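# Eight arms set a cable runway onto three timbers

## Task

Raise the cable runway section and set it down on the three timbers so that one timber sits beneath each end and one beneath the middle, with every timber crossing under both side rails and sticking out past them. Then release the runway and pull the hands away from it.

## Robot and tools

Robots and cameras: eight identical i2rt Big YAM arms, arm1 to arm8. Each has six joints, a right hand (index, middle, ring fingers plus a thumb, four hinges each, every hinge with its own motor) and a wrist camera armN_cam_wrist. cam_high is a fixed room camera. arm1 to arm4 stand along y about +0.65 (x = +1.095, +0.428, -0.387, -1.089) and face -y; arm5 to arm8 stand along y about -0.66 (x = -1.161, -0.453, +0.365, +1.169) and face +y. Feet are near z 0.73 to 0.81; the tabletops are at z = 0.720. Reach is roughly 1.06 m from the joint1 axis.

Frame: one scene frame for everything, origin on the floor, +z up, positions in metres, orientations as quaternions w, x, y, z.

Tool move: takes optional keys arm1 to arm8 and cameras. Each arm key holds only that arm's command; an arm left out keeps its previous command. Inside an arm's part:
- joints: absolute goals by name. joint1_rad to joint6_rad are radians: joint1 -2.879 to 2.879 (base yaw, positive counter-clockwise seen from above), joint2 0 to 3.141 (shoulder), joint3 0 to 3.019 (elbow), joint4 -1.692 to 1.57 (hand pitch, positive lifts fingers), joint5 -1.57 to 1.57 (sideways, positive to the arm's right), joint6 -2.094 to 2.094 (roll). The 16 hand keys (hand_index_mcp ... hand_thumb_ipl) are each a single number from -1 to 1, a proportional position between that hinge's two stops; moving toward -1 curls a finger toward the palm. Straight values: finger mcp +0.75, abd 0, pip +0.58, dip +0.70; thumb cmc +0.71 (beside the palm), axl +0.68, mcp +0.23, ipl +0.17. hand_current_limit (-1 to 1) caps every hand motor's current linearly from 0 to 550 mA (start +0.4); hand_speed (-0.96 to 1) sets how fast the hand goals are approached, fraction (n+1)/2 of 8.5 rad/s (start -0.6).
- target: a list of seven numbers [x, y, z, qw, qx, qy, qz], an absolute pose for the hand point in the scene frame; the hand travels a straight line toward it from its current hand_target. When target is present, joints may carry only hand keys.
- speed: top path speed in m/s, 0.002 to 0.5 (default 0.25); rotation is capped at double that in rad/s. Only allowed with target.
- min_time_s: 0.1 to 8 s, the shortest duration for that arm's joint motions.
All motions of one call start at once; all hand paths finish together, paced by the slowest. A path lasts 0.5 to 10 s, an action at most 15 s. The controller keeps the commanded pose within 100 mm and 20 degrees of the measured one, so expect the hand to lag, overshoot or stop a centimetre or more off. Paths do not avoid obstacles or other arms.
cameras: list of names, "all", or [] for none. A call with nothing else returns full state, all images and the scene number.

Hand point axes: +z along the straight fingers, +x across the palm away from the thumb, +y out of the palm. The palm face is at y = -0.062, back at y = -0.12. Fingertips extend about 0.139 m past the knuckles at z = -0.017. A wrist camera mast sticks out on the palm side and can collide with things.

Results: a "move" line lists each arm that was sent motion with "done" or its worst status word. joint_status and hand_status words: done, off_target (stopped short, maybe still pushing), time_out (joints then hold near where they were and keep pushing; send the reported position to relax), not_followed (a self/arm-collision check withheld the command; "joint command not followed" or "pose unreachable"), limit_stop_at_motor_heat. on_its_own reports uncommanded behaviour ("held at" is a target). "as last shown" marks arms not in the call; their lines repeat old values. Per arm: hand (measured pose), hand_target, joint_positions (hand keys on the -1..1 scale), Joint velocities (rad/s, arm joints only), joint torques (N m, with offsets; entries 3 and 4 wrap at ±28), hand_state (moving, goal, blocked, overload per motor), <motor>_current_ma (positive pushes toward -1) and hand_goal_ lines. MOTOR HOT and OVER-TEMPERATURE FAULT warn of heat. "pictures" names the returned images in order.

Tool wait: seconds 0 to 10, plus cameras; commands nothing new.
Tool zoom_image: camera name and region [x0, y0, x1, y1] in pixels from the top-left, at most 504 by 504, on the newest image of that camera.
Tool finished_scene: scene, the current scene's number; ends it irreversibly, so the runway must already rest correctly with hands released.

Order and pitfalls: if a move or wait is refused or halted by a stop, later calls in the same reply do not run. Unknown keys make a call invalid; out-of-range numbers get it refused. Arms keep pushing on contact and can push hard; never clamp one robot between two, or close a hand on another robot's fingers. Hand motors at 495 mA or more for 5 s shut down; long reaching, loads or unreachable poses overheat arm joints, and at 100 °C the arm drops. Do not drop the runway, release it while it moves, slam it onto the timbers, or push anything off the tables or onto the floor. Loose objects may get brief external nudges.

Each tool is called after ">>>" as name(argument=value, ...) on one line, values as JSON.

## Session

>>> move()

Scene clock: 0.00 s.
Joint torques (N m): no reading
Motor temperatures (°C): arm1=[35 33 32 30 31 31] | arm2=[36 34 29 34 30 35] | arm3=[36 30 32 31 32 32] | arm4=[33 34 32 32 29 33] | arm5=[32 31 33 28 31 28] | arm6=[31 30 32 30 30 31] | arm7=[37 33 31 31 32 30] | arm8=[34 32 32 32 29 30]
Heat: arm1: hottest joint1_rad 35 °C; arm2: hottest joint1_rad 36 °C; arm3: hottest joint1_rad 36 °C; arm4: hottest joint2_rad 34 °C; arm5: hottest joint3_rad 33 °C; arm6: hottest joint3_rad 32 °C; arm7: hottest joint1_rad 37 °C; arm8: hottest joint1_rad 34 °C.
Joint velocities: within noise
arm1.joint_positions: joint1_rad=-0.155 joint2_rad=+0.647 joint3_rad=+1.363 joint4_rad=-1.161 joint5_rad=-0.027 joint6_rad=+1.133 hand_index_mcp=+0.753 hand_index_abd=+0.000 hand_index_pip=+0.577 hand_index_dip=+0.696 hand_middle_mcp=+0.753 hand_middle_abd=+0.000 hand_middle_pip=+0.577 hand_middle_dip=+0.696 hand_ring_mcp=+0.753 hand_ring_abd=+0.000 hand_ring_pip=+0.577 hand_ring_dip=+0.696 hand_thumb_cmc=+0.714 hand_thumb_axl=+0.677 hand_thumb_mcp=+0.226 hand_thumb_ipl=+0.168 hand_current_limit=+0.400 hand_speed=-0.600
arm1.joint_status: not commanded
arm1.hand_state: goal,goal,goal,goal,goal,goal,goal,goal,goal,goal,goal,goal,goal,goal,goal,goal
arm1.index_mcp_current_ma: 0
arm1.index_abd_current_ma: 0
arm1.index_pip_current_ma: 0
arm1.index_dip_current_ma: 0
arm1.middle_mcp_current_ma: 0
arm1.middle_abd_current_ma: 0
arm1.middle_pip_current_ma: 0
arm1.middle_dip_current_ma: 0
arm1.ring_mcp_current_ma: 0
arm1.ring_abd_current_ma: 0
arm1.ring_pip_current_ma: 0
arm1.ring_dip_current_ma: 0
arm1.thumb_cmc_current_ma: 0
arm1.thumb_axl_current_ma: 0
arm1.thumb_mcp_current_ma: 0
arm1.thumb_ipl_current_ma: 0
arm1.hand_goal_index_mcp: 0.754
arm1.hand_goal_index_abd: 0.000
arm1.hand_goal_index_pip: 0.576
arm1.hand_goal_index_dip: 0.696
arm1.hand_goal_middle_mcp: 0.754
arm1.hand_goal_middle_abd: 0.000
arm1.hand_goal_middle_pip: 0.576
arm1.hand_goal_middle_dip: 0.696
arm1.hand_goal_ring_mcp: 0.754
arm1.hand_goal_ring_abd: 0.000
arm1.hand_goal_ring_pip: 0.576
arm1.hand_goal_ring_dip: 0.696
arm1.hand_goal_thumb_cmc: 0.714
arm1.hand_goal_thumb_axl: 0.678
arm1.hand_goal_thumb_mcp: 0.226
arm1.hand_goal_thumb_ipl: 0.168
arm1.hand: x=+0.9769 y=+0.3793 z=+1.3788 quat_wxyz=(+0.461, +0.688, -0.493, +0.268) (m; scene frame)
arm1.hand_target: x=+0.9772 y=+0.3823 z=+1.3897 quat_wxyz=(+0.469, +0.683, -0.490, +0.273) (m; scene frame)
arm1.hand_status: not commanded
arm2.joint_positions: joint1_rad=-0.203 joint2_rad=+0.637 joint3_rad=+1.344 joint4_rad=-1.264 joint5_rad=-0.037 joint6_rad=+1.147 hand_index_mcp=+0.753 hand_index_abd=+0.000 hand_index_pip=+0.577 hand_index_dip=+0.696 hand_middle_mcp=+0.753 hand_middle_abd=+0.000 hand_middle_pip=+0.577 hand_middle_dip=+0.696 hand_ring_mcp=+0.753 hand_ring_abd=+0.000 hand_ring_pip=+0.577 hand_ring_dip=+0.696 hand_thumb_cmc=+0.714 hand_thumb_axl=+0.677 hand_thumb_mcp=+0.226 hand_thumb_ipl=+0.168 hand_current_limit=+0.400 hand_speed=-0.600
arm2.joint_status: not commanded
arm2.hand_state: goal,goal,goal,goal,goal,goal,goal,goal,goal,goal,goal,goal,goal,goal,goal,goal
arm2.index_mcp_current_ma: 0
arm2.index_abd_current_ma: 0
arm2.index_pip_current_ma: 0
arm2.index_dip_current_ma: 0
arm2.middle_mcp_current_ma: 0
arm2.middle_abd_current_ma: 0
arm2.middle_pip_current_ma: 0
arm2.middle_dip_current_ma: 0
arm2.ring_mcp_current_ma: 0
arm2.ring_abd_current_ma: 0
arm2.ring_pip_current_ma: 0
arm2.ring_dip_current_ma: 0
arm2.thumb_cmc_current_ma: 0
arm2.thumb_axl_current_ma: 0
arm2.thumb_mcp_current_ma: 0
arm2.thumb_ipl_current_ma: 0
arm2.hand_goal_index_mcp: 0.754
arm2.hand_goal_index_abd: 0.000
arm2.hand_goal_index_pip: 0.576
arm2.hand_goal_index_dip: 0.696
arm2.hand_goal_middle_mcp: 0.754
arm2.hand_goal_middle_abd: 0.000
arm2.hand_goal_middle_pip: 0.576
arm2.hand_goal_middle_dip: 0.696
arm2.hand_goal_ring_mcp: 0.754
arm2.hand_goal_ring_abd: 0.000
arm2.hand_goal_ring_pip: 0.576
arm2.hand_goal_ring_dip: 0.696
arm2.hand_goal_thumb_cmc: 0.714
arm2.hand_goal_thumb_axl: 0.678
arm2.hand_goal_thumb_mcp: 0.226
arm2.hand_goal_thumb_ipl: 0.168
arm2.hand: x=+0.2905 y=+0.4217 z=+1.2742 quat_wxyz=(+0.433, +0.679, -0.545, +0.234) (m; scene frame)
arm2.hand_target: x=+0.2911 y=+0.4248 z=+1.2909 quat_wxyz=(+0.447, +0.673, -0.539, +0.240) (m; scene frame)
arm2.hand_status: not commanded
arm3.joint_positions: joint1_rad=-0.195 joint2_rad=+0.629 joint3_rad=+1.451 joint4_rad=-1.218 joint5_rad=-0.050 joint6_rad=+1.082 hand_index_mcp=+0.753 hand_index_abd=+0.000 hand_index_pip=+0.577 hand_index_dip=+0.696 hand_middle_mcp=+0.753 hand_middle_abd=+0.000 hand_middle_pip=+0.577 hand_middle_dip=+0.696 hand_ring_mcp=+0.753 hand_ring_abd=+0.000 hand_ring_pip=+0.577 hand_ring_dip=+0.696 hand_thumb_cmc=+0.714 hand_thumb_axl=+0.677 hand_thumb_mcp=+0.226 hand_thumb_ipl=+0.168 hand_current_limit=+0.400 hand_speed=-0.600
arm3.joint_status: not commanded
arm3.hand_state: goal,goal,goal,goal,goal,goal,goal,goal,goal,goal,goal,goal,goal,goal,goal,goal
arm3.index_mcp_current_ma: 0
arm3.index_abd_current_ma: 0
arm3.index_pip_current_ma: 0
arm3.index_dip_current_ma: 0
arm3.middle_mcp_current_ma: 0
arm3.middle_abd_current_ma: 0
arm3.middle_pip_current_ma: 0
arm3.middle_dip_current_ma: 0
arm3.ring_mcp_current_ma: 0
arm3.ring_abd_current_ma: 0
arm3.ring_pip_current_ma: 0
arm3.ring_dip_current_ma: 0
arm3.thumb_cmc_current_ma: 0
arm3.thumb_axl_current_ma: 0
arm3.thumb_mcp_current_ma: 0
arm3.thumb_ipl_current_ma: 0
arm3.hand_goal_index_mcp: 0.754
arm3.hand_goal_index_abd: 0.000
arm3.hand_goal_index_pip: 0.576
arm3.hand_goal_index_dip: 0.696
arm3.hand_goal_middle_mcp: 0.754
arm3.hand_goal_middle_abd: 0.000
arm3.hand_goal_middle_pip: 0.576
arm3.hand_goal_middle_dip: 0.696
arm3.hand_goal_ring_mcp: 0.754
arm3.hand_goal_ring_abd: 0.000
arm3.hand_goal_ring_pip: 0.576
arm3.hand_goal_ring_dip: 0.696
arm3.hand_goal_thumb_cmc: 0.714
arm3.hand_goal_thumb_axl: 0.678
arm3.hand_goal_thumb_mcp: 0.226
arm3.hand_goal_thumb_ipl: 0.168
arm3.hand: x=-0.5234 y=+0.4255 z=+1.3874 quat_wxyz=(+0.492, +0.670, -0.493, +0.257) (m; scene frame)
arm3.hand_target: x=-0.5227 y=+0.4293 z=+1.3974 quat_wxyz=(+0.500, +0.665, -0.489, +0.261) (m; scene frame)
arm3.hand_status: not commanded
arm4.joint_positions: joint1_rad=+0.263 joint2_rad=+0.629 joint3_rad=+1.452 joint4_rad=-1.155 joint5_rad=+0.003 joint6_rad=+1.043 hand_index_mcp=+0.753 hand_index_abd=+0.000 hand_index_pip=+0.577 hand_index_dip=+0.696 hand_middle_mcp=+0.753 hand_middle_abd=+0.000 hand_middle_pip=+0.577 hand_middle_dip=+0.696 hand_ring_mcp=+0.753 hand_ring_abd=+0.000 hand_ring_pip=+0.577 hand_ring_dip=+0.696 hand_thumb_cmc=+0.714 hand_thumb_axl=+0.677 hand_thumb_mcp=+0.226 hand_thumb_ipl=+0.168 hand_current_limit=+0.400 hand_speed=-0.600
arm4.joint_status: not commanded
arm4.hand_state: goal,goal,goal,goal,goal,goal,goal,goal,goal,goal,goal,goal,goal,goal,goal,goal
arm4.index_mcp_current_ma: 0
arm4.index_abd_current_ma: 0
arm4.index_pip_current_ma: 0
arm4.index_dip_current_ma: 0
arm4.middle_mcp_current_ma: 0
arm4.middle_abd_current_ma: 0
arm4.middle_pip_current_ma: 0
arm4.middle_dip_current_ma: 0
arm4.ring_mcp_current_ma: 0
arm4.ring_abd_current_ma: 0
arm4.ring_pip_current_ma: 0
arm4.ring_dip_current_ma: 0
arm4.thumb_cmc_current_ma: 0
arm4.thumb_axl_current_ma: 0
arm4.thumb_mcp_current_ma: 0
arm4.thumb_ipl_current_ma: 0
arm4.hand_goal_index_mcp: 0.754
arm4.hand_goal_index_abd: 0.000
arm4.hand_goal_index_pip: 0.576
arm4.hand_goal_index_dip: 0.696
arm4.hand_goal_middle_mcp: 0.754
arm4.hand_goal_middle_abd: 0.000
arm4.hand_goal_middle_pip: 0.576
arm4.hand_goal_middle_dip: 0.696
arm4.hand_goal_ring_mcp: 0.754
arm4.hand_goal_ring_abd: 0.000
arm4.hand_goal_ring_pip: 0.576
arm4.hand_goal_ring_dip: 0.696
arm4.hand_goal_thumb_cmc: 0.714
arm4.hand_goal_thumb_axl: 0.678
arm4.hand_goal_thumb_mcp: 0.226
arm4.hand_goal_thumb_ipl: 0.168
arm4.hand: x=-1.0892 y=+0.3751 z=+1.3597 quat_wxyz=(+0.458, +0.759, -0.294, +0.356) (m; scene frame)
arm4.hand_target: x=-1.0903 y=+0.3790 z=+1.3697 quat_wxyz=(+0.465, +0.753, -0.292, +0.362) (m; scene frame)
arm4.hand_status: not commanded
arm5.joint_positions: joint1_rad=+0.115 joint2_rad=+0.597 joint3_rad=+1.368 joint4_rad=-1.306 joint5_rad=-0.003 joint6_rad=+1.073 hand_index_mcp=+0.753 hand_index_abd=+0.000 hand_index_pip=+0.577 hand_index_dip=+0.696 hand_middle_mcp=+0.753 hand_middle_abd=+0.000 hand_middle_pip=+0.577 hand_middle_dip=+0.696 hand_ring_mcp=+0.753 hand_ring_abd=+0.000 hand_ring_pip=+0.577 hand_ring_dip=+0.696 hand_thumb_cmc=+0.714 hand_thumb_axl=+0.677 hand_thumb_mcp=+0.226 hand_thumb_ipl=+0.168 hand_current_limit=+0.400 hand_speed=-0.600
arm5.joint_status: not commanded
arm5.hand_state: goal,goal,goal,goal,goal,goal,goal,goal,goal,goal,goal,goal,goal,goal,goal,goal
arm5.index_mcp_current_ma: 0
arm5.index_abd_current_ma: 0
arm5.index_pip_current_ma: 0
arm5.index_dip_current_ma: 0
arm5.middle_mcp_current_ma: 0
arm5.middle_abd_current_ma: 0
arm5.middle_pip_current_ma: 0
arm5.middle_dip_current_ma: 0
arm5.ring_mcp_current_ma: 0
arm5.ring_abd_current_ma: 0
arm5.ring_pip_current_ma: 0
arm5.ring_dip_current_ma: 0
arm5.thumb_cmc_current_ma: 0
arm5.thumb_axl_current_ma: 0
arm5.thumb_mcp_current_ma: 0
arm5.thumb_ipl_current_ma: 0
arm5.hand_goal_index_mcp: 0.754
arm5.hand_goal_index_abd: 0.000
arm5.hand_goal_index_pip: 0.576
arm5.hand_goal_index_dip: 0.696
arm5.hand_goal_middle_mcp: 0.754
arm5.hand_goal_middle_abd: 0.000
arm5.hand_goal_middle_pip: 0.576
arm5.hand_goal_middle_dip: 0.696
arm5.hand_goal_ring_mcp: 0.754
arm5.hand_goal_ring_abd: 0.000
arm5.hand_goal_ring_pip: 0.576
arm5.hand_goal_ring_dip: 0.696
arm5.hand_goal_thumb_cmc: 0.714
arm5.hand_goal_thumb_axl: 0.678
arm5.hand_goal_thumb_mcp: 0.226
arm5.hand_goal_thumb_ipl: 0.168
arm5.hand: x=-1.0991 y=-0.4079 z=+1.3450 quat_wxyz=(-0.265, +0.413, +0.765, +0.417) (m; scene frame)
arm5.hand_target: x=-1.0990 y=-0.4111 z=+1.3552 quat_wxyz=(-0.271, +0.411, +0.760, +0.425) (m; scene frame)
arm5.hand_status: not commanded
arm6.joint_positions: joint1_rad=+0.096 joint2_rad=+0.600 joint3_rad=+1.393 joint4_rad=-1.159 joint5_rad=+0.044 joint6_rad=+1.161 hand_index_mcp=+0.753 hand_index_abd=+0.000 hand_index_pip=+0.577 hand_index_dip=+0.696 hand_middle_mcp=+0.753 hand_middle_abd=+0.000 hand_middle_pip=+0.577 hand_middle_dip=+0.696 hand_ring_mcp=+0.753 hand_ring_abd=+0.000 hand_ring_pip=+0.577 hand_ring_dip=+0.696 hand_thumb_cmc=+0.714 hand_thumb_axl=+0.677 hand_thumb_mcp=+0.226 hand_thumb_ipl=+0.168 hand_current_limit=+0.400 hand_speed=-0.600
arm6.joint_status: not commanded
arm6.hand_state: goal,goal,goal,goal,goal,goal,goal,goal,goal,goal,overload,goal,goal,goal,goal,goal
arm6.index_mcp_current_ma: 0
arm6.index_abd_current_ma: 0
arm6.index_pip_current_ma: 0
arm6.index_dip_current_ma: 0
arm6.middle_mcp_current_ma: 0
arm6.middle_abd_current_ma: 0
arm6.middle_pip_current_ma: 0
arm6.middle_dip_current_ma: 0
arm6.ring_mcp_current_ma: 0
arm6.ring_abd_current_ma: 0
arm6.ring_pip_current_ma: 0
arm6.ring_dip_current_ma: 0
arm6.thumb_cmc_current_ma: 0
arm6.thumb_axl_current_ma: 0
arm6.thumb_mcp_current_ma: 0
arm6.thumb_ipl_current_ma: 0
arm6.hand_goal_index_mcp: 0.754
arm6.hand_goal_index_abd: 0.000
arm6.hand_goal_index_pip: 0.576
arm6.hand_goal_index_dip: 0.696
arm6.hand_goal_middle_mcp: 0.754
arm6.hand_goal_middle_abd: 0.000
arm6.hand_goal_middle_pip: 0.576
arm6.hand_goal_middle_dip: 0.696
arm6.hand_goal_ring_mcp: 0.754
arm6.hand_goal_ring_abd: 0.000
arm6.hand_goal_ring_pip: 0.576
arm6.hand_goal_ring_dip: 0.696
arm6.hand_goal_thumb_cmc: 0.714
arm6.hand_goal_thumb_axl: 0.678
arm6.hand_goal_thumb_mcp: 0.226
arm6.hand_goal_thumb_ipl: 0.168
arm6.hand: x=-0.3870 y=-0.4076 z=+1.3821 quat_wxyz=(-0.328, +0.418, +0.706, +0.467) (m; scene frame)
arm6.hand_target: x=-0.3864 y=-0.4120 z=+1.3970 quat_wxyz=(-0.337, +0.414, +0.698, +0.478) (m; scene frame)
arm6.hand_status: not commanded
arm7.joint_positions: joint1_rad=+0.215 joint2_rad=+0.613 joint3_rad=+1.409 joint4_rad=-1.147 joint5_rad=-0.022 joint6_rad=+1.141 hand_index_mcp=+0.753 hand_index_abd=+0.000 hand_index_pip=+0.577 hand_index_dip=+0.696 hand_middle_mcp=+0.753 hand_middle_abd=+0.000 hand_middle_pip=+0.577 hand_middle_dip=+0.696 hand_ring_mcp=+0.753 hand_ring_abd=+0.000 hand_ring_pip=+0.577 hand_ring_dip=+0.696 hand_thumb_cmc=+0.714 hand_thumb_axl=+0.677 hand_thumb_mcp=+0.226 hand_thumb_ipl=+0.168 hand_current_limit=+0.400 hand_speed=-0.600
arm7.joint_status: not commanded
arm7.hand_state: goal,goal,goal,goal,goal,goal,goal,goal,goal,goal,goal,goal,goal,goal,goal,goal
arm7.index_mcp_current_ma: 0
arm7.index_abd_current_ma: 0
arm7.index_pip_current_ma: 0
arm7.index_dip_current_ma: 0
arm7.middle_mcp_current_ma: 0
arm7.middle_abd_current_ma: 0
arm7.middle_pip_current_ma: 0
arm7.middle_dip_current_ma: 0
arm7.ring_mcp_current_ma: 0
arm7.ring_abd_current_ma: 0
arm7.ring_pip_current_ma: 0
arm7.ring_dip_current_ma: 0
arm7.thumb_cmc_current_ma: 0
arm7.thumb_axl_current_ma: 0
arm7.thumb_mcp_current_ma: 0
arm7.thumb_ipl_current_ma: 0
arm7.hand_goal_index_mcp: 0.754
arm7.hand_goal_index_abd: 0.000
arm7.hand_goal_index_pip: 0.576
arm7.hand_goal_index_dip: 0.696
arm7.hand_goal_middle_mcp: 0.754
arm7.hand_goal_middle_abd: 0.000
arm7.hand_goal_middle_pip: 0.576
arm7.hand_goal_middle_dip: 0.696
arm7.hand_goal_ring_mcp: 0.754
arm7.hand_goal_ring_abd: 0.000
arm7.hand_goal_ring_pip: 0.576
arm7.hand_goal_ring_dip: 0.696
arm7.hand_goal_thumb_cmc: 0.714
arm7.hand_goal_thumb_axl: 0.678
arm7.hand_goal_thumb_mcp: 0.226
arm7.hand_goal_thumb_ipl: 0.168
arm7.hand: x=+0.4010 y=-0.3774 z=+1.4024 quat_wxyz=(-0.358, +0.374, +0.730, +0.446) (m; scene frame)
arm7.hand_target: x=+0.4017 y=-0.3813 z=+1.4133 quat_wxyz=(-0.364, +0.370, +0.724, +0.454) (m; scene frame)
arm7.hand_status: not commanded
arm8.joint_positions: joint1_rad=-0.499 joint2_rad=+0.634 joint3_rad=+1.362 joint4_rad=-1.357 joint5_rad=-0.046 joint6_rad=+1.026 hand_index_mcp=+0.753 hand_index_abd=+0.000 hand_index_pip=+0.577 hand_index_dip=+0.696 hand_middle_mcp=+0.753 hand_middle_abd=+0.000 hand_middle_pip=+0.577 hand_middle_dip=+0.696 hand_ring_mcp=+0.753 hand_ring_abd=+0.000 hand_ring_pip=+0.577 hand_ring_dip=+0.696 hand_thumb_cmc=+0.714 hand_thumb_axl=+0.677 hand_thumb_mcp=+0.226 hand_thumb_ipl=+0.168 hand_current_limit=+0.400 hand_speed=-0.600
arm8.joint_status: not commanded
arm8.hand_state: goal,goal,goal,goal,goal,goal,goal,goal,goal,goal,goal,goal,goal,goal,goal,goal
arm8.index_mcp_current_ma: 0
arm8.index_abd_current_ma: 0
arm8.index_pip_current_ma: 0
arm8.index_dip_current_ma: 0
arm8.middle_mcp_current_ma: 0
arm8.middle_abd_current_ma: 0
arm8.middle_pip_current_ma: 0
arm8.middle_dip_current_ma: 0
arm8.ring_mcp_current_ma: 0
arm8.ring_abd_current_ma: 0
arm8.ring_pip_current_ma: 0
arm8.ring_dip_current_ma: 0
arm8.thumb_cmc_current_ma: 0
arm8.thumb_axl_current_ma: 0
arm8.thumb_mcp_current_ma: 0
arm8.thumb_ipl_current_ma: 0
arm8.hand_goal_index_mcp: 0.754
arm8.hand_goal_index_abd: 0.000
arm8.hand_goal_index_pip: 0.576
arm8.hand_goal_index_dip: 0.696
arm8.hand_goal_middle_mcp: 0.754
arm8.hand_goal_middle_abd: 0.000
arm8.hand_goal_middle_pip: 0.576
arm8.hand_goal_middle_dip: 0.696
arm8.hand_goal_ring_mcp: 0.754
arm8.hand_goal_ring_abd: 0.000
arm8.hand_goal_ring_pip: 0.576
arm8.hand_goal_ring_dip: 0.696
arm8.hand_goal_thumb_cmc: 0.714
arm8.hand_goal_thumb_axl: 0.678
arm8.hand_goal_thumb_mcp: 0.226
arm8.hand_goal_thumb_ipl: 0.168
arm8.hand: x=+1.3587 y=-0.4618 z=+1.3484 quat_wxyz=(-0.155, +0.595, +0.663, +0.428) (m; scene frame)
arm8.hand_target: x=+1.3578 y=-0.4641 z=+1.3613 quat_wxyz=(-0.158, +0.590, +0.658, +0.440) (m; scene frame)
arm8.hand_status: not commanded
pictures: arm1_cam_wrist, arm2_cam_wrist, arm3_cam_wrist, arm4_cam_wrist, arm5_cam_wrist, arm6_cam_wrist, arm7_cam_wrist, arm8_cam_wrist, cam_high
Images, in order (width x height): arm1_cam_wrist 896x504, arm2_cam_wrist 896x504, arm3_cam_wrist 896x504, arm4_cam_wrist 896x504, arm5_cam_wrist 896x504, arm6_cam_wrist 896x504, arm7_cam_wrist 896x504, arm8_cam_wrist 896x504, cam_high 896x504.

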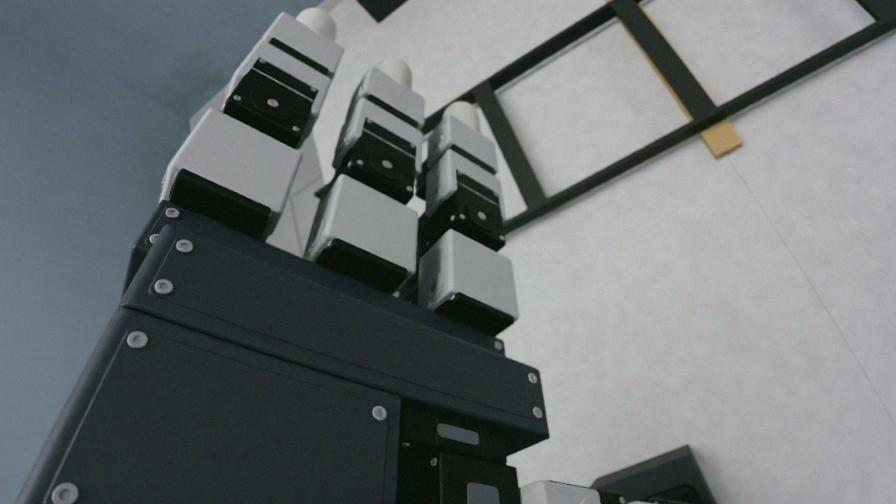

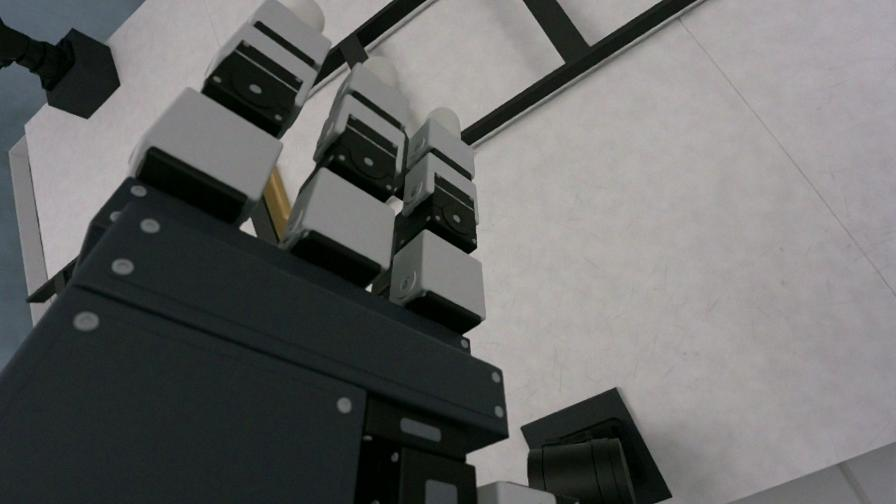

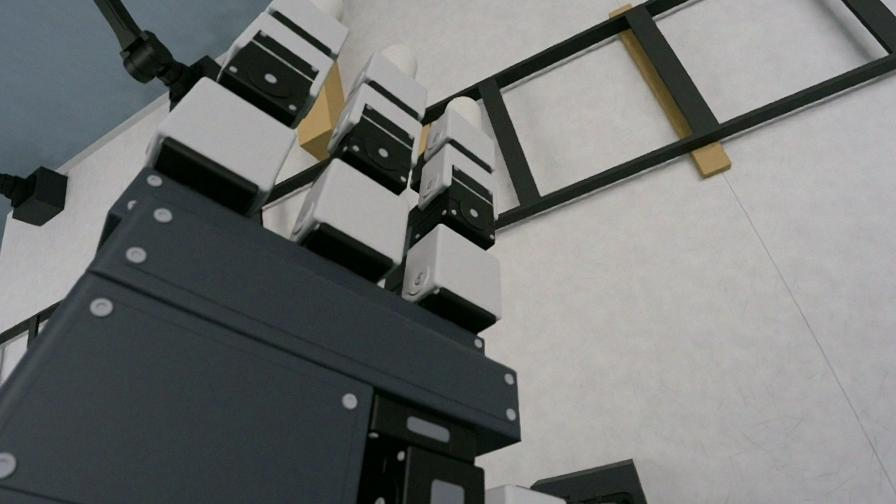

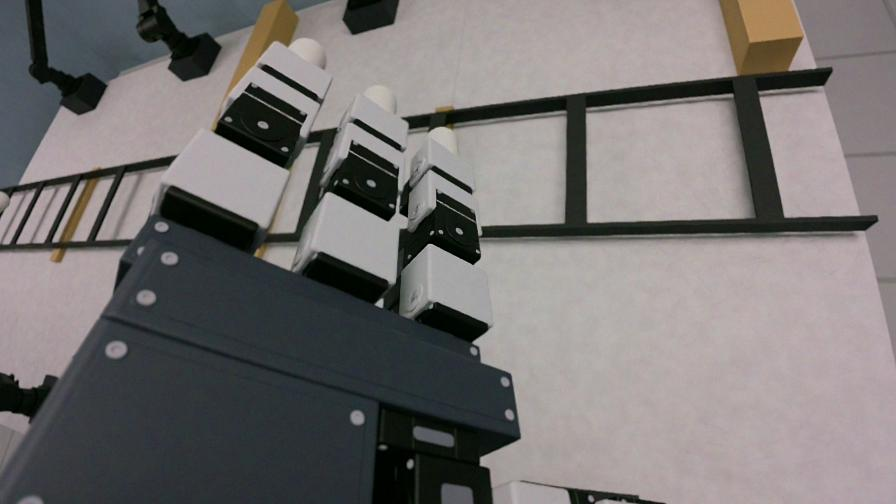

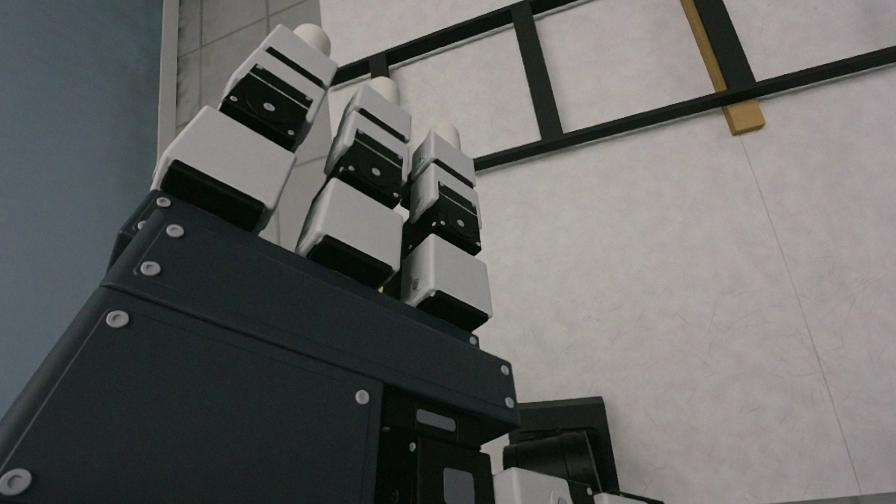

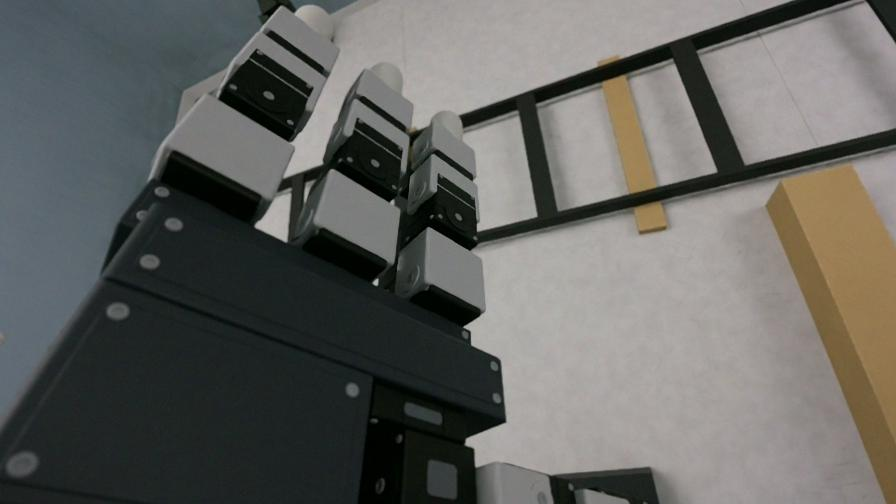

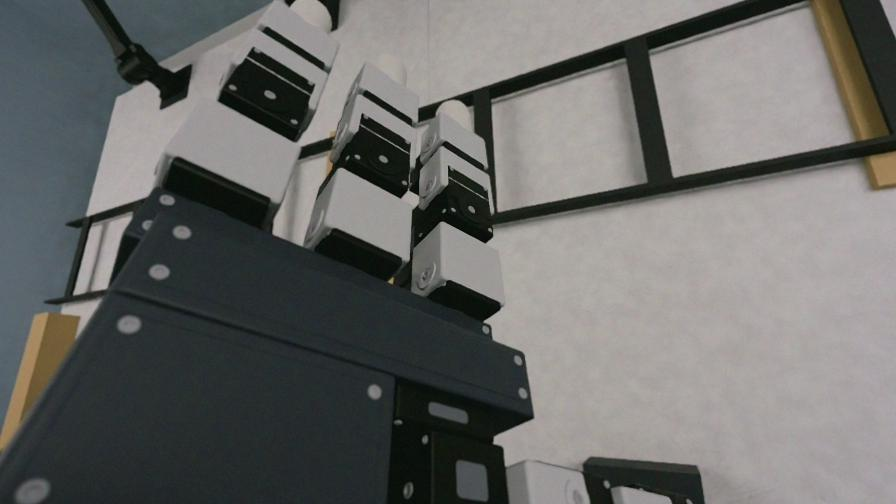

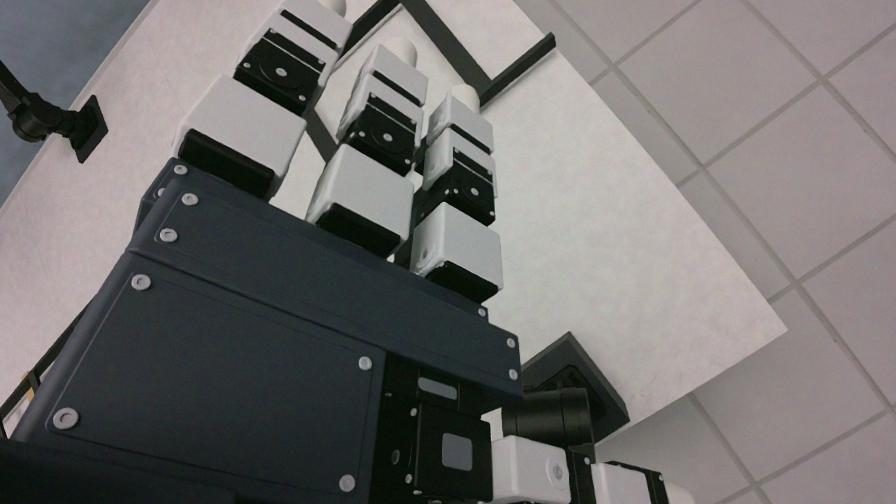

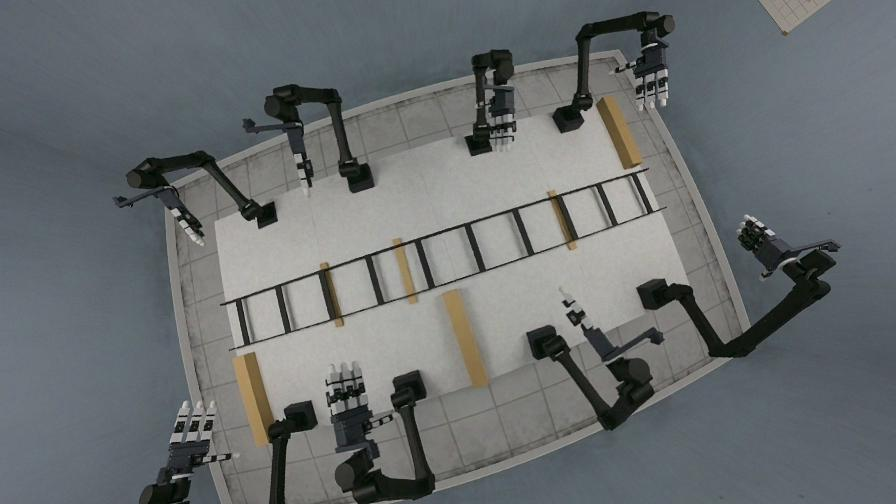

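>>> zoom_image(camera="cam_high", region=[200, 200, 420, 460])

>>> zoom_image(camera="cam_high", region=[380, 160, 560, 400])

>>> zoom_image(camera="cam_high", region=[520, 60, 720, 320])

Scaled by 1.938.

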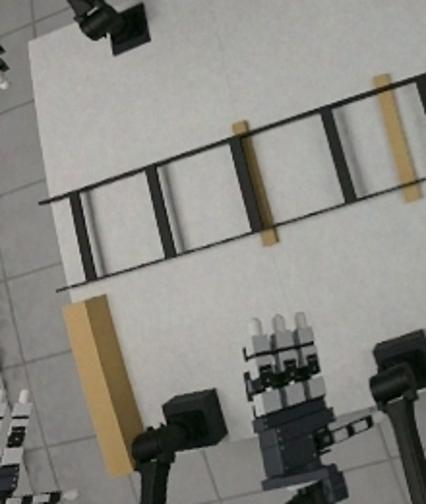

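Scaled by 2.100.

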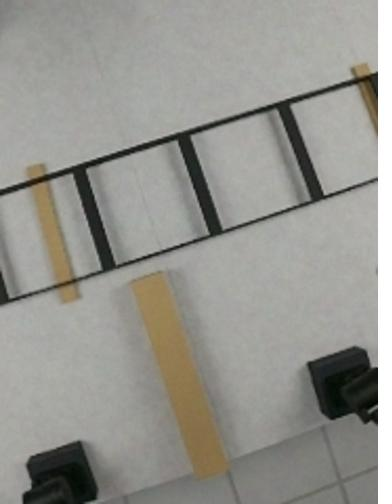

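Scaled by 1.938.

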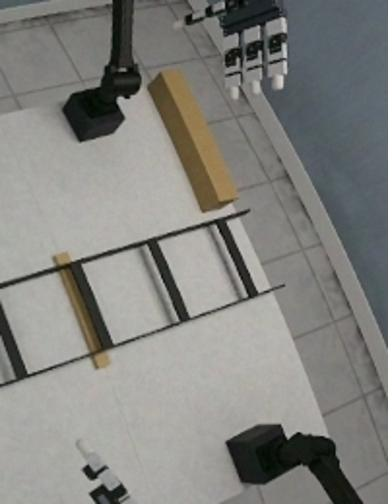

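>>> move(arm3={"target": [-0.387, 0.25, 1.08, 0, 1, 0, 0], "speed": 0.3}, arm7={"target": [0.365, -0.25, 1.08, 0, 0, 1, 0], "speed": 0.3}, cameras=["arm3_cam_wrist","arm7_cam_wrist","cam_high"])

Scene clock: 19.87 s.
Joint torques (N m): arm1=[0.97 -0.09 9.06 1.98 0.02 0] | arm2=[-0.85 -0.09 12.22 2.56 0.08 -0.11] | arm3=[1.9 -7.82 10.18 -0.36 0.18 -0.05] | arm4=[-1.67 1.38 7.73 2.81 0.08 -0.12] | arm5=[-0.09 2.08 8.79 2.74 0.12 -0.04] | arm6=[0.26 1.61 10.4 2.62 0.12 -0.08] | arm7=[2.26 -6.18 7.57 0.23 0.23 -0.03] | arm8=[0.73 0.67 11.75 1.83 0.03 0.09]
Motor temperatures (°C): arm1=[35 33 34 30 31 31] | arm2=[36 34 31 34 30 35] | arm3=[36 30 34 32 32 32] | arm4=[33 34 36 32 29 33] | arm5=[32 31 37 29 31 28] | arm6=[31 30 33 30 30 31] | arm7=[37 33 34 32 32 30] | arm8=[34 32 37 32 29 30]
Heat: arm1: hottest joint1_rad 35 °C; arm2: hottest joint1_rad 36 °C; arm3: hottest joint1_rad 36 °C; arm4: hottest joint3_rad 36 °C; arm5: hottest joint3_rad 37 °C; arm6: hottest joint3_rad 33 °C; arm7: hottest joint1_rad 37 °C; arm8: hottest joint3_rad 37 °C.
move: arm3 off_target; arm7 done
Joint velocities: within noise
arm1, arm2, arm4, arm5, arm6, arm8: as last shown
arm1.joint_positions: joint1_rad=-0.155 joint2_rad=+0.647 joint3_rad=+1.363 joint4_rad=-1.161 joint5_rad=-0.027 joint6_rad=+1.133 hand_index_mcp=+0.754 hand_index_abd=+0.001 hand_index_pip=+0.577 hand_index_dip=+0.696 hand_middle_mcp=+0.755 hand_middle_abd=+0.001 hand_middle_pip=+0.577 hand_middle_dip=+0.696 hand_ring_mcp=+0.754 hand_ring_abd=+0.001 hand_ring_pip=+0.577 hand_ring_dip=+0.696 hand_thumb_cmc=+0.714 hand_thumb_axl=+0.677 hand_thumb_mcp=+0.226 hand_thumb_ipl=+0.168 hand_current_limit=+0.400 hand_speed=-0.600
arm1.index_mcp_current_ma: 1
arm1.index_abd_current_ma: 1
arm1.index_pip_current_ma: 1
arm1.middle_mcp_current_ma: 1
arm1.middle_abd_current_ma: 1
arm1.middle_pip_current_ma: 1
arm1.ring_mcp_current_ma: 1
arm1.ring_abd_current_ma: 1
arm1.ring_pip_current_ma: 1
arm1.thumb_cmc_current_ma: 1
arm1.thumb_axl_current_ma: -1
arm1.thumb_ipl_current_ma: -1
arm2.joint_positions: joint1_rad=-0.203 joint2_rad=+0.637 joint3_rad=+1.344 joint4_rad=-1.264 joint5_rad=-0.037 joint6_rad=+1.147 hand_index_mcp=+0.754 hand_index_abd=+0.000 hand_index_pip=+0.577 hand_index_dip=+0.696 hand_middle_mcp=+0.754 hand_middle_abd=+0.000 hand_middle_pip=+0.577 hand_middle_dip=+0.696 hand_ring_mcp=+0.754 hand_ring_abd=+0.000 hand_ring_pip=+0.577 hand_ring_dip=+0.696 hand_thumb_cmc=+0.714 hand_thumb_axl=+0.677 hand_thumb_mcp=+0.226 hand_thumb_ipl=+0.168 hand_current_limit=+0.400 hand_speed=-0.600
arm3.joint_positions: joint1_rad=+0.097 joint2_rad=+1.190 joint3_rad=+1.269 joint4_rad=-1.669 joint5_rad=+0.008 joint6_rad=+0.101 hand_index_mcp=+0.755 hand_index_abd=+0.001 hand_index_pip=+0.577 hand_index_dip=+0.696 hand_middle_mcp=+0.755 hand_middle_abd=+0.001 hand_middle_pip=+0.577 hand_middle_dip=+0.696 hand_ring_mcp=+0.755 hand_ring_abd=+0.001 hand_ring_pip=+0.577 hand_ring_dip=+0.696 hand_thumb_cmc=+0.715 hand_thumb_axl=+0.677 hand_thumb_mcp=+0.224 hand_thumb_ipl=+0.168 hand_current_limit=+0.400 hand_speed=-0.600
arm3.joint_status: not commanded
arm3.hand_state: goal,goal,goal,goal,goal,goal,goal,goal,goal,goal,goal,goal,goal,goal,goal,goal
arm3.index_mcp_current_ma: 0
arm3.index_abd_current_ma: 0
arm3.index_pip_current_ma: 0
arm3.index_dip_current_ma: 0
arm3.middle_mcp_current_ma: 0
arm3.middle_abd_current_ma: 0
arm3.middle_pip_current_ma: 0
arm3.middle_dip_current_ma: 0
arm3.ring_mcp_current_ma: 0
arm3.ring_abd_current_ma: 0
arm3.ring_pip_current_ma: 0
arm3.ring_dip_current_ma: 0
arm3.thumb_cmc_current_ma: 0
arm3.thumb_axl_current_ma: 0
arm3.thumb_mcp_current_ma: -1
arm3.thumb_ipl_current_ma: 0
arm3.hand_goal_index_mcp: 0.754
arm3.hand_goal_index_abd: 0.000
arm3.hand_goal_index_pip: 0.576
arm3.hand_goal_index_dip: 0.696
arm3.hand_goal_middle_mcp: 0.754
arm3.hand_goal_middle_abd: 0.000
arm3.hand_goal_middle_pip: 0.576
arm3.hand_goal_middle_dip: 0.696
arm3.hand_goal_ring_mcp: 0.754
arm3.hand_goal_ring_abd: 0.000
arm3.hand_goal_ring_pip: 0.576
arm3.hand_goal_ring_dip: 0.696
arm3.hand_goal_thumb_cmc: 0.714
arm3.hand_goal_thumb_axl: 0.678
arm3.hand_goal_thumb_mcp: 0.226
arm3.hand_goal_thumb_ipl: 0.168
arm3.hand: x=-0.3910 y=+0.2545 z=+1.0689 quat_wxyz=(-0.007, +1.000, -0.011, +0.001) (m; scene frame)
arm3.hand_target: x=-0.3870 y=+0.2503 z=+1.0798 quat_wxyz=(+0.000, +1.000, +0.000, +0.000) (m; scene frame)
arm3.hand_status: off_target (0.013 m and 1.5 deg from the pose sent, 0.379 m and 95.8 deg at the start)
arm4.joint_positions: joint1_rad=+0.263 joint2_rad=+0.629 joint3_rad=+1.452 joint4_rad=-1.155 joint5_rad=+0.003 joint6_rad=+1.043 hand_index_mcp=+0.756 hand_index_abd=+0.001 hand_index_pip=+0.577 hand_index_dip=+0.696 hand_middle_mcp=+0.756 hand_middle_abd=+0.000 hand_middle_pip=+0.577 hand_middle_dip=+0.696 hand_ring_mcp=+0.756 hand_ring_abd=+0.000 hand_ring_pip=+0.577 hand_ring_dip=+0.696 hand_thumb_cmc=+0.716 hand_thumb_axl=+0.677 hand_thumb_mcp=+0.226 hand_thumb_ipl=+0.168 hand_current_limit=+0.400 hand_speed=-0.600
arm4.index_mcp_current_ma: 1
arm4.middle_mcp_current_ma: 1
arm4.ring_mcp_current_ma: 1
arm4.thumb_cmc_current_ma: 1
arm5.joint_positions: joint1_rad=+0.115 joint2_rad=+0.597 joint3_rad=+1.368 joint4_rad=-1.306 joint5_rad=-0.003 joint6_rad=+1.073 hand_index_mcp=+0.755 hand_index_abd=+0.000 hand_index_pip=+0.577 hand_index_dip=+0.696 hand_middle_mcp=+0.755 hand_middle_abd=+0.000 hand_middle_pip=+0.577 hand_middle_dip=+0.696 hand_ring_mcp=+0.755 hand_ring_abd=+0.000 hand_ring_pip=+0.577 hand_ring_dip=+0.696 hand_thumb_cmc=+0.715 hand_thumb_axl=+0.677 hand_thumb_mcp=+0.226 hand_thumb_ipl=+0.168 hand_current_limit=+0.400 hand_speed=-0.600
arm5.index_mcp_current_ma: 1
arm5.middle_mcp_current_ma: 1
arm5.ring_mcp_current_ma: 1
arm5.thumb_cmc_current_ma: 1
arm6.joint_positions: joint1_rad=+0.096 joint2_rad=+0.600 joint3_rad=+1.393 joint4_rad=-1.159 joint5_rad=+0.044 joint6_rad=+1.161 hand_index_mcp=+0.755 hand_index_abd=+0.001 hand_index_pip=+0.577 hand_index_dip=+0.696 hand_middle_mcp=+0.755 hand_middle_abd=+0.001 hand_middle_pip=+0.577 hand_middle_dip=+0.696 hand_ring_mcp=+0.755 hand_ring_abd=+0.001 hand_ring_pip=+0.577 hand_ring_dip=+0.696 hand_thumb_cmc=+0.715 hand_thumb_axl=+0.677 hand_thumb_mcp=+0.226 hand_thumb_ipl=+0.168 hand_current_limit=+0.400 hand_speed=-0.600
arm6.index_mcp_current_ma: 1
arm6.index_abd_current_ma: 1
arm6.index_pip_current_ma: 1
arm6.middle_mcp_current_ma: 1
arm6.middle_abd_current_ma: 1
arm6.middle_pip_current_ma: 1
arm6.ring_mcp_current_ma: 1
arm6.ring_abd_current_ma: 1
arm6.thumb_cmc_current_ma: 1
arm6.thumb_axl_current_ma: -1
arm7.joint_positions: joint1_rad=+0.102 joint2_rad=+1.146 joint3_rad=+1.226 joint4_rad=-1.625 joint5_rad=-0.003 joint6_rad=+0.084 hand_index_mcp=+0.755 hand_index_abd=+0.001 hand_index_pip=+0.577 hand_index_dip=+0.696 hand_middle_mcp=+0.755 hand_middle_abd=+0.001 hand_middle_pip=+0.577 hand_middle_dip=+0.696 hand_ring_mcp=+0.755 hand_ring_abd=+0.001 hand_ring_pip=+0.577 hand_ring_dip=+0.696 hand_thumb_cmc=+0.715 hand_thumb_axl=+0.677 hand_thumb_mcp=+0.224 hand_thumb_ipl=+0.168 hand_current_limit=+0.400 hand_speed=-0.600
arm7.joint_status: not commanded
arm7.hand_state: goal,goal,goal,goal,goal,goal,goal,goal,goal,goal,goal,goal,goal,goal,goal,goal
arm7.index_mcp_current_ma: 2
arm7.index_abd_current_ma: 1
arm7.index_pip_current_ma: 1
arm7.index_dip_current_ma: 0
arm7.middle_mcp_current_ma: 2
arm7.middle_abd_current_ma: 1
arm7.middle_pip_current_ma: 1
arm7.middle_dip_current_ma: 0
arm7.ring_mcp_current_ma: 2
arm7.ring_abd_current_ma: 1
arm7.ring_pip_current_ma: 1
arm7.ring_dip_current_ma: 0
arm7.thumb_cmc_current_ma: 2
arm7.thumb_axl_current_ma: -1
arm7.thumb_mcp_current_ma: -6
arm7.thumb_ipl_current_ma: -1
arm7.hand_goal_index_mcp: 0.754
arm7.hand_goal_index_abd: 0.000
arm7.hand_goal_index_pip: 0.576
arm7.hand_goal_index_dip: 0.696
arm7.hand_goal_middle_mcp: 0.754
arm7.hand_goal_middle_abd: 0.000
arm7.hand_goal_middle_pip: 0.576
arm7.hand_goal_middle_dip: 0.696
arm7.hand_goal_ring_mcp: 0.754
arm7.hand_goal_ring_abd: 0.000
arm7.hand_goal_ring_pip: 0.576
arm7.hand_goal_ring_dip: 0.696
arm7.hand_goal_thumb_cmc: 0.714
arm7.hand_goal_thumb_axl: 0.678
arm7.hand_goal_thumb_mcp: 0.226
arm7.hand_goal_thumb_ipl: 0.168
arm7.hand: x=+0.3682 y=-0.2483 z=+1.0862 quat_wxyz=(-0.002, +0.008, +1.000, +0.012) (m; scene frame)
arm7.hand_target: x=+0.3651 y=-0.2501 z=+1.0802 quat_wxyz=(+0.000, +0.000, +1.000, +0.000) (m; scene frame)
arm7.hand_status: done (0.007 m and 1.7 deg from the pose sent, 0.349 m and 86.2 deg at the start)
arm8.joint_positions: joint1_rad=-0.499 joint2_rad=+0.634 joint3_rad=+1.362 joint4_rad=-1.357 joint5_rad=-0.046 joint6_rad=+1.026 hand_index_mcp=+0.755 hand_index_abd=+0.000 hand_index_pip=+0.577 hand_index_dip=+0.696 hand_middle_mcp=+0.755 hand_middle_abd=+0.000 hand_middle_pip=+0.577 hand_middle_dip=+0.696 hand_ring_mcp=+0.755 hand_ring_abd=+0.000 hand_ring_pip=+0.577 hand_ring_dip=+0.696 hand_thumb_cmc=+0.715 hand_thumb_axl=+0.677 hand_thumb_mcp=+0.226 hand_thumb_ipl=+0.168 hand_current_limit=+0.400 hand_speed=-0.600
pictures: arm3_cam_wrist, arm7_cam_wrist, cam_high
Images, in order (width x height): arm3_cam_wrist 896x504, arm7_cam_wrist 896x504, cam_high 896x504.

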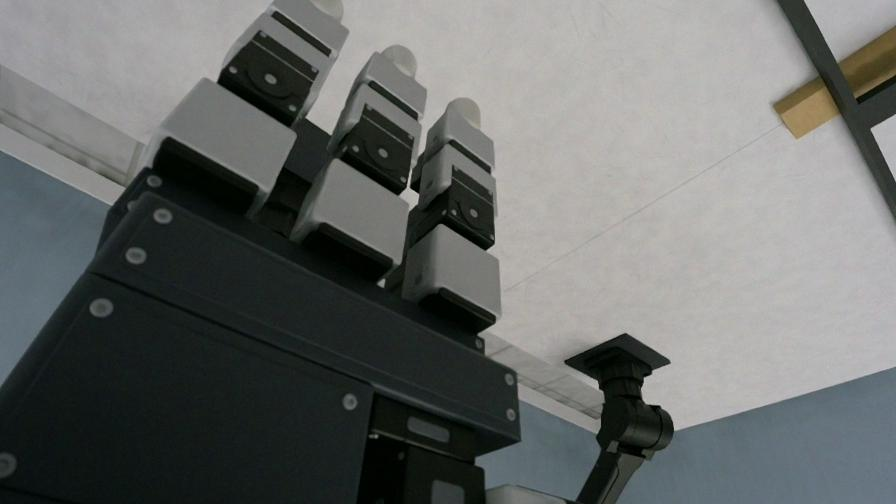

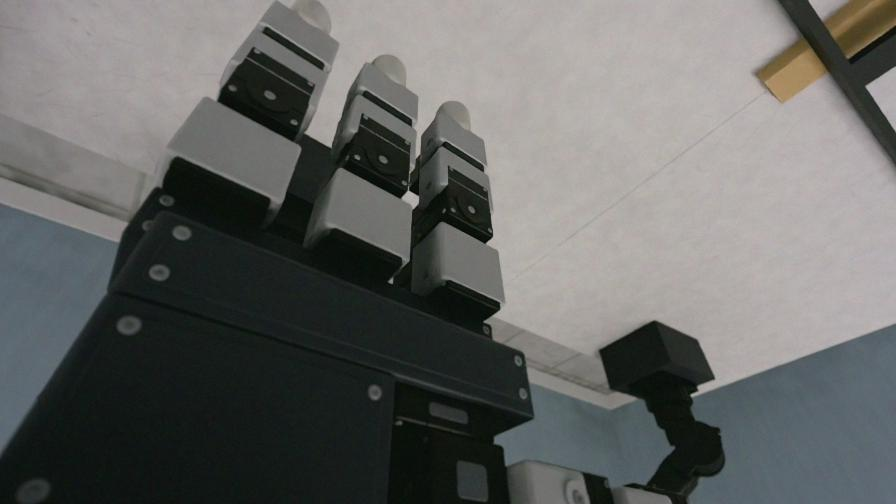

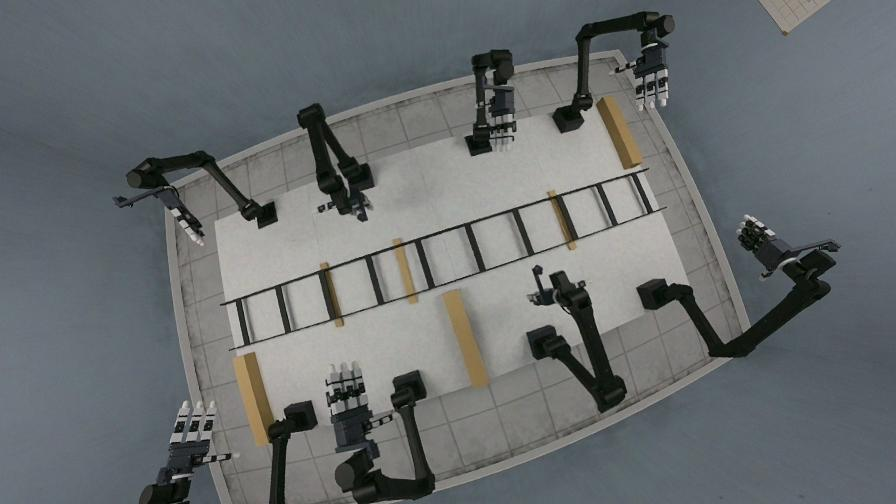

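>>> zoom_image(camera="arm3_cam_wrist", region=[740, 0, 896, 160])

>>> zoom_image(camera="arm7_cam_wrist", region=[740, 0, 896, 160])

Scaled by 3.150.

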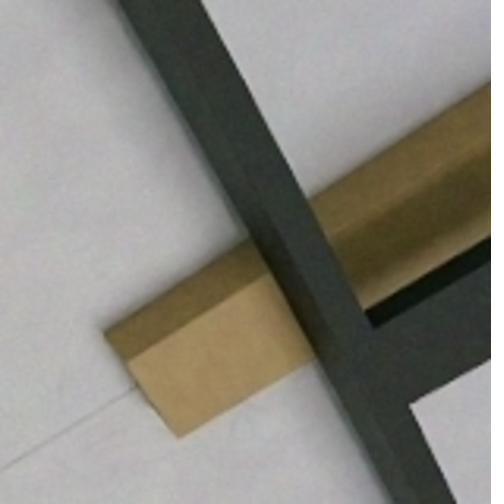

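Scaled by 3.150.

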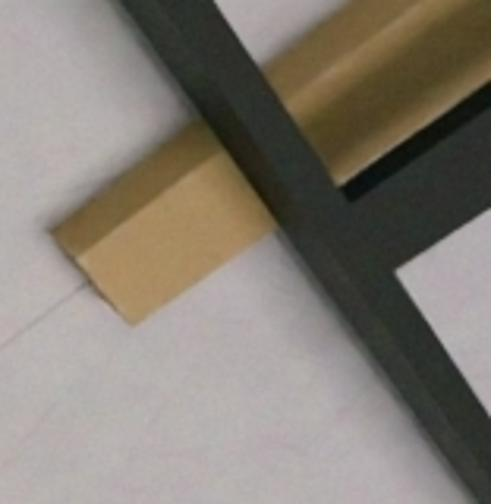

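>>> move(arm3={"target": [-0.387, 0.12, 0.96, 0, 1, 0, 0], "speed": 0.25}, arm7={"target": [0.365, -0.12, 0.96, 0, 0, 1, 0], "speed": 0.25}, cameras=["arm3_cam_wrist","arm7_cam_wrist"])

Scene clock: 31.07 s.
Joint torques (N m): arm1=[1.32 -0.44 9.11 2.1 -0.02 0.02] | arm2=[-0.85 0.5 12.27 2.55 0.03 -0.11] | arm3=[0.38 -13.39 10.86 0.42 0.17 -0.06] | arm4=[-1.61 1.49 7.73 2.84 0.07 -0.13] | arm5=[0.09 1.03 8.72 3.03 0.09 -0.05] | arm6=[0.26 1.61 10.39 2.61 0.13 -0.08] | arm7=[1.26 -12.28 10.61 0.91 0.22 -0.04] | arm8=[0.38 0.03 11.49 1.8 -0.02 -0.04]
Motor temperatures (°C): arm1=[35 33 36 30 31 31] | arm2=[36 34 32 34 30 35] | arm3=[36 30 35 31 32 32] | arm4=[33 34 37 32 29 33] | arm5=[32 31 39 29 31 28] | arm6=[31 30 34 30 30 31] | arm7=[37 33 34 31 32 30] | arm8=[34 32 39 32 29 30]
Heat: arm1: hottest joint3_rad 36 °C; arm2: hottest joint1_rad 36 °C; arm3: hottest joint1_rad 36 °C; arm4: hottest joint3_rad 37 °C; arm5: hottest joint3_rad 39 °C; arm6: hottest joint3_rad 34 °C; arm7: hottest joint1_rad 37 °C; arm8: hottest joint3_rad 39 °C.
move: arm3 off_target; arm7 off_target
Joint velocities: within noise
arm1, arm2, arm4, arm5, arm6, arm8: as last shown
arm3.joint_positions: joint1_rad=+0.085 joint2_rad=+1.543 joint3_rad=+1.285 joint4_rad=-1.364 joint5_rad=+0.008 joint6_rad=+0.073 hand_index_mcp=+0.754 hand_index_abd=+0.001 hand_index_pip=+0.577 hand_index_dip=+0.696 hand_middle_mcp=+0.754 hand_middle_abd=+0.001 hand_middle_pip=+0.577 hand_middle_dip=+0.696 hand_ring_mcp=+0.754 hand_ring_abd=+0.001 hand_ring_pip=+0.577 hand_ring_dip=+0.696 hand_thumb_cmc=+0.715 hand_thumb_axl=+0.677 hand_thumb_mcp=+0.224 hand_thumb_ipl=+0.168 hand_current_limit=+0.400 hand_speed=-0.600
arm3.joint_status: not commanded
arm3.hand_state: goal,goal,goal,goal,goal,goal,goal,goal,goal,goal,goal,goal,goal,goal,goal,goal
arm3.index_mcp_current_ma: 0
arm3.index_abd_current_ma: 0
arm3.index_pip_current_ma: 0
arm3.index_dip_current_ma: 0
arm3.middle_mcp_current_ma: 0
arm3.middle_abd_current_ma: 0
arm3.middle_pip_current_ma: 0
arm3.middle_dip_current_ma: 0
arm3.ring_mcp_current_ma: 0
arm3.ring_abd_current_ma: 0
arm3.ring_pip_current_ma: 0
arm3.ring_dip_current_ma: 0
arm3.thumb_cmc_current_ma: 0
arm3.thumb_axl_current_ma: 0
arm3.thumb_mcp_current_ma: -1
arm3.thumb_ipl_current_ma: 0
arm3.hand_goal_index_mcp: 0.754
arm3.hand_goal_index_abd: 0.000
arm3.hand_goal_index_pip: 0.576
arm3.hand_goal_index_dip: 0.696
arm3.hand_goal_middle_mcp: 0.754
arm3.hand_goal_middle_abd: 0.000
arm3.hand_goal_middle_pip: 0.576
arm3.hand_goal_middle_dip: 0.696
arm3.hand_goal_ring_mcp: 0.754
arm3.hand_goal_ring_abd: 0.000
arm3.hand_goal_ring_pip: 0.576
arm3.hand_goal_ring_dip: 0.696
arm3.hand_goal_thumb_cmc: 0.714
arm3.hand_goal_thumb_axl: 0.678
arm3.hand_goal_thumb_mcp: 0.226
arm3.hand_goal_thumb_ipl: 0.168
arm3.hand: x=-0.3840 y=+0.1380 z=+0.9429 quat_wxyz=(-0.024, +1.000, -0.002, +0.000) (m; scene frame)
arm3.hand_target: x=-0.3870 y=+0.1210 z=+0.9602 quat_wxyz=(+0.000, +1.000, +0.000, +0.000) (m; scene frame)
arm3.hand_status: off_target (0.025 m and 2.7 deg from the pose sent, 0.173 m and 1.5 deg at the start)
arm7.joint_positions: joint1_rad=+0.096 joint2_rad=+1.519 joint3_rad=+1.211 joint4_rad=-1.310 joint5_rad=-0.003 joint6_rad=+0.062 hand_index_mcp=+0.754 hand_index_abd=+0.001 hand_index_pip=+0.577 hand_index_dip=+0.696 hand_middle_mcp=+0.754 hand_middle_abd=+0.001 hand_middle_pip=+0.577 hand_middle_dip=+0.696 hand_ring_mcp=+0.754 hand_ring_abd=+0.001 hand_ring_pip=+0.577 hand_ring_dip=+0.696 hand_thumb_cmc=+0.715 hand_thumb_axl=+0.677 hand_thumb_mcp=+0.224 hand_thumb_ipl=+0.168 hand_current_limit=+0.400 hand_speed=-0.600
arm7.joint_status: not commanded
arm7.hand_state: goal,goal,goal,goal,goal,goal,goal,goal,goal,goal,goal,goal,goal,goal,goal,goal
arm7.index_mcp_current_ma: 0
arm7.index_abd_current_ma: 1
arm7.index_pip_current_ma: 1
arm7.index_dip_current_ma: 0
arm7.middle_mcp_current_ma: 0
arm7.middle_abd_current_ma: 1
arm7.middle_pip_current_ma: 1
arm7.middle_dip_current_ma: 0
arm7.ring_mcp_current_ma: 0
arm7.ring_abd_current_ma: 1
arm7.ring_pip_current_ma: 1
arm7.ring_dip_current_ma: 0
arm7.thumb_cmc_current_ma: 2
arm7.thumb_axl_current_ma: -1
arm7.thumb_mcp_current_ma: -7
arm7.thumb_ipl_current_ma: -1
arm7.hand_goal_index_mcp: 0.754
arm7.hand_goal_index_abd: 0.000
arm7.hand_goal_index_pip: 0.576
arm7.hand_goal_index_dip: 0.696
arm7.hand_goal_middle_mcp: 0.754
arm7.hand_goal_middle_abd: 0.000
arm7.hand_goal_middle_pip: 0.576
arm7.hand_goal_middle_dip: 0.696
arm7.hand_goal_ring_mcp: 0.754
arm7.hand_goal_ring_abd: 0.000
arm7.hand_goal_ring_pip: 0.576
arm7.hand_goal_ring_dip: 0.696
arm7.hand_goal_thumb_cmc: 0.714
arm7.hand_goal_thumb_axl: 0.678
arm7.hand_goal_thumb_mcp: 0.226
arm7.hand_goal_thumb_ipl: 0.168
arm7.hand: x=+0.3621 y=-0.1407 z=+0.9425 quat_wxyz=(+0.000, +0.000, +1.000, -0.024) (m; scene frame)
arm7.hand_target: x=+0.3650 y=-0.1211 z=+0.9603 quat_wxyz=(+0.000, +0.000, +1.000, +0.000) (m; scene frame)
arm7.hand_status: off_target (0.027 m and 2.8 deg from the pose sent, 0.180 m and 1.7 deg at the start)
pictures: arm3_cam_wrist, arm7_cam_wrist
Images, in order (width x height): arm3_cam_wrist 896x504, arm7_cam_wrist 896x504.

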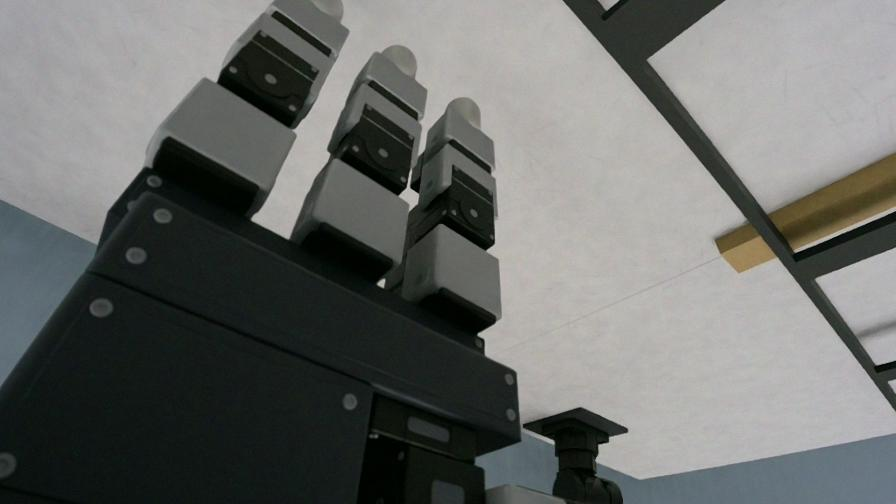

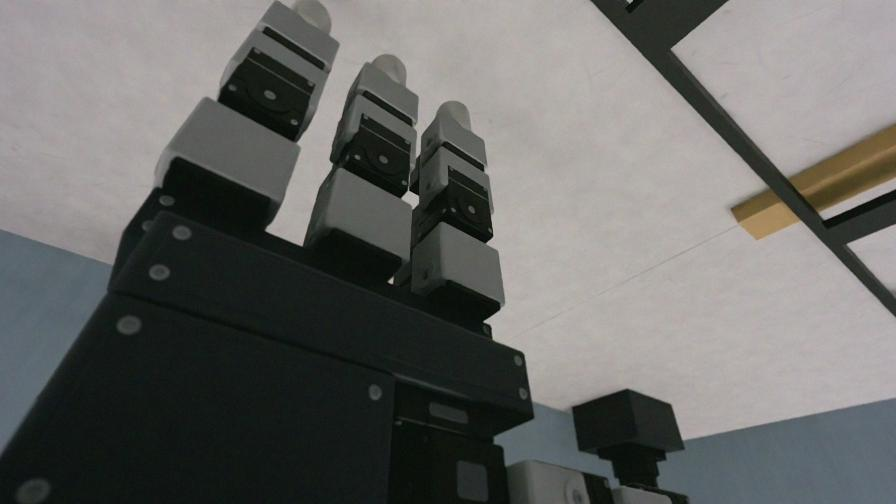

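>>> zoom_image(camera="arm3_cam_wrist", region=[560, 0, 896, 320])

Scaled by 1.500.

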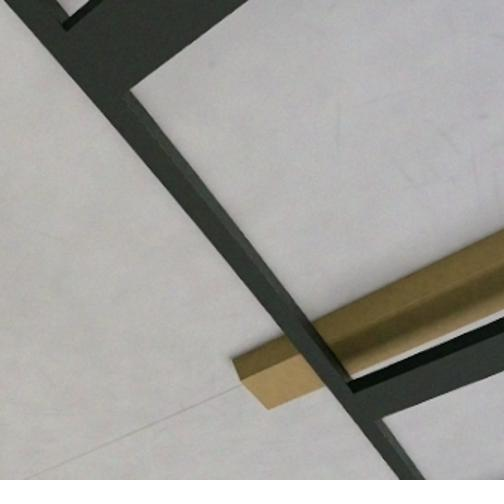

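>>> zoom_image(camera="arm3_cam_wrist", region=[496, 300, 896, 504])

>>> zoom_image(camera="arm3_cam_wrist", region=[0, 100, 300, 300])

Scaled by 1.260.

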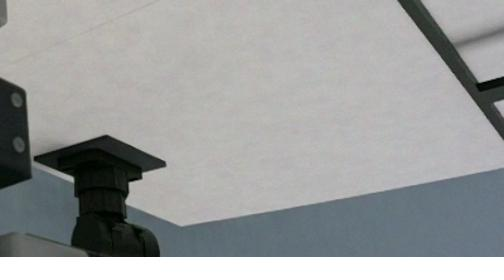

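Scaled by 1.680.

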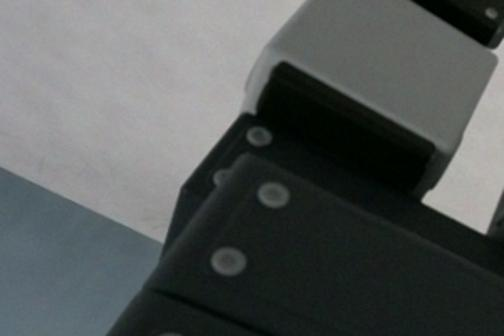

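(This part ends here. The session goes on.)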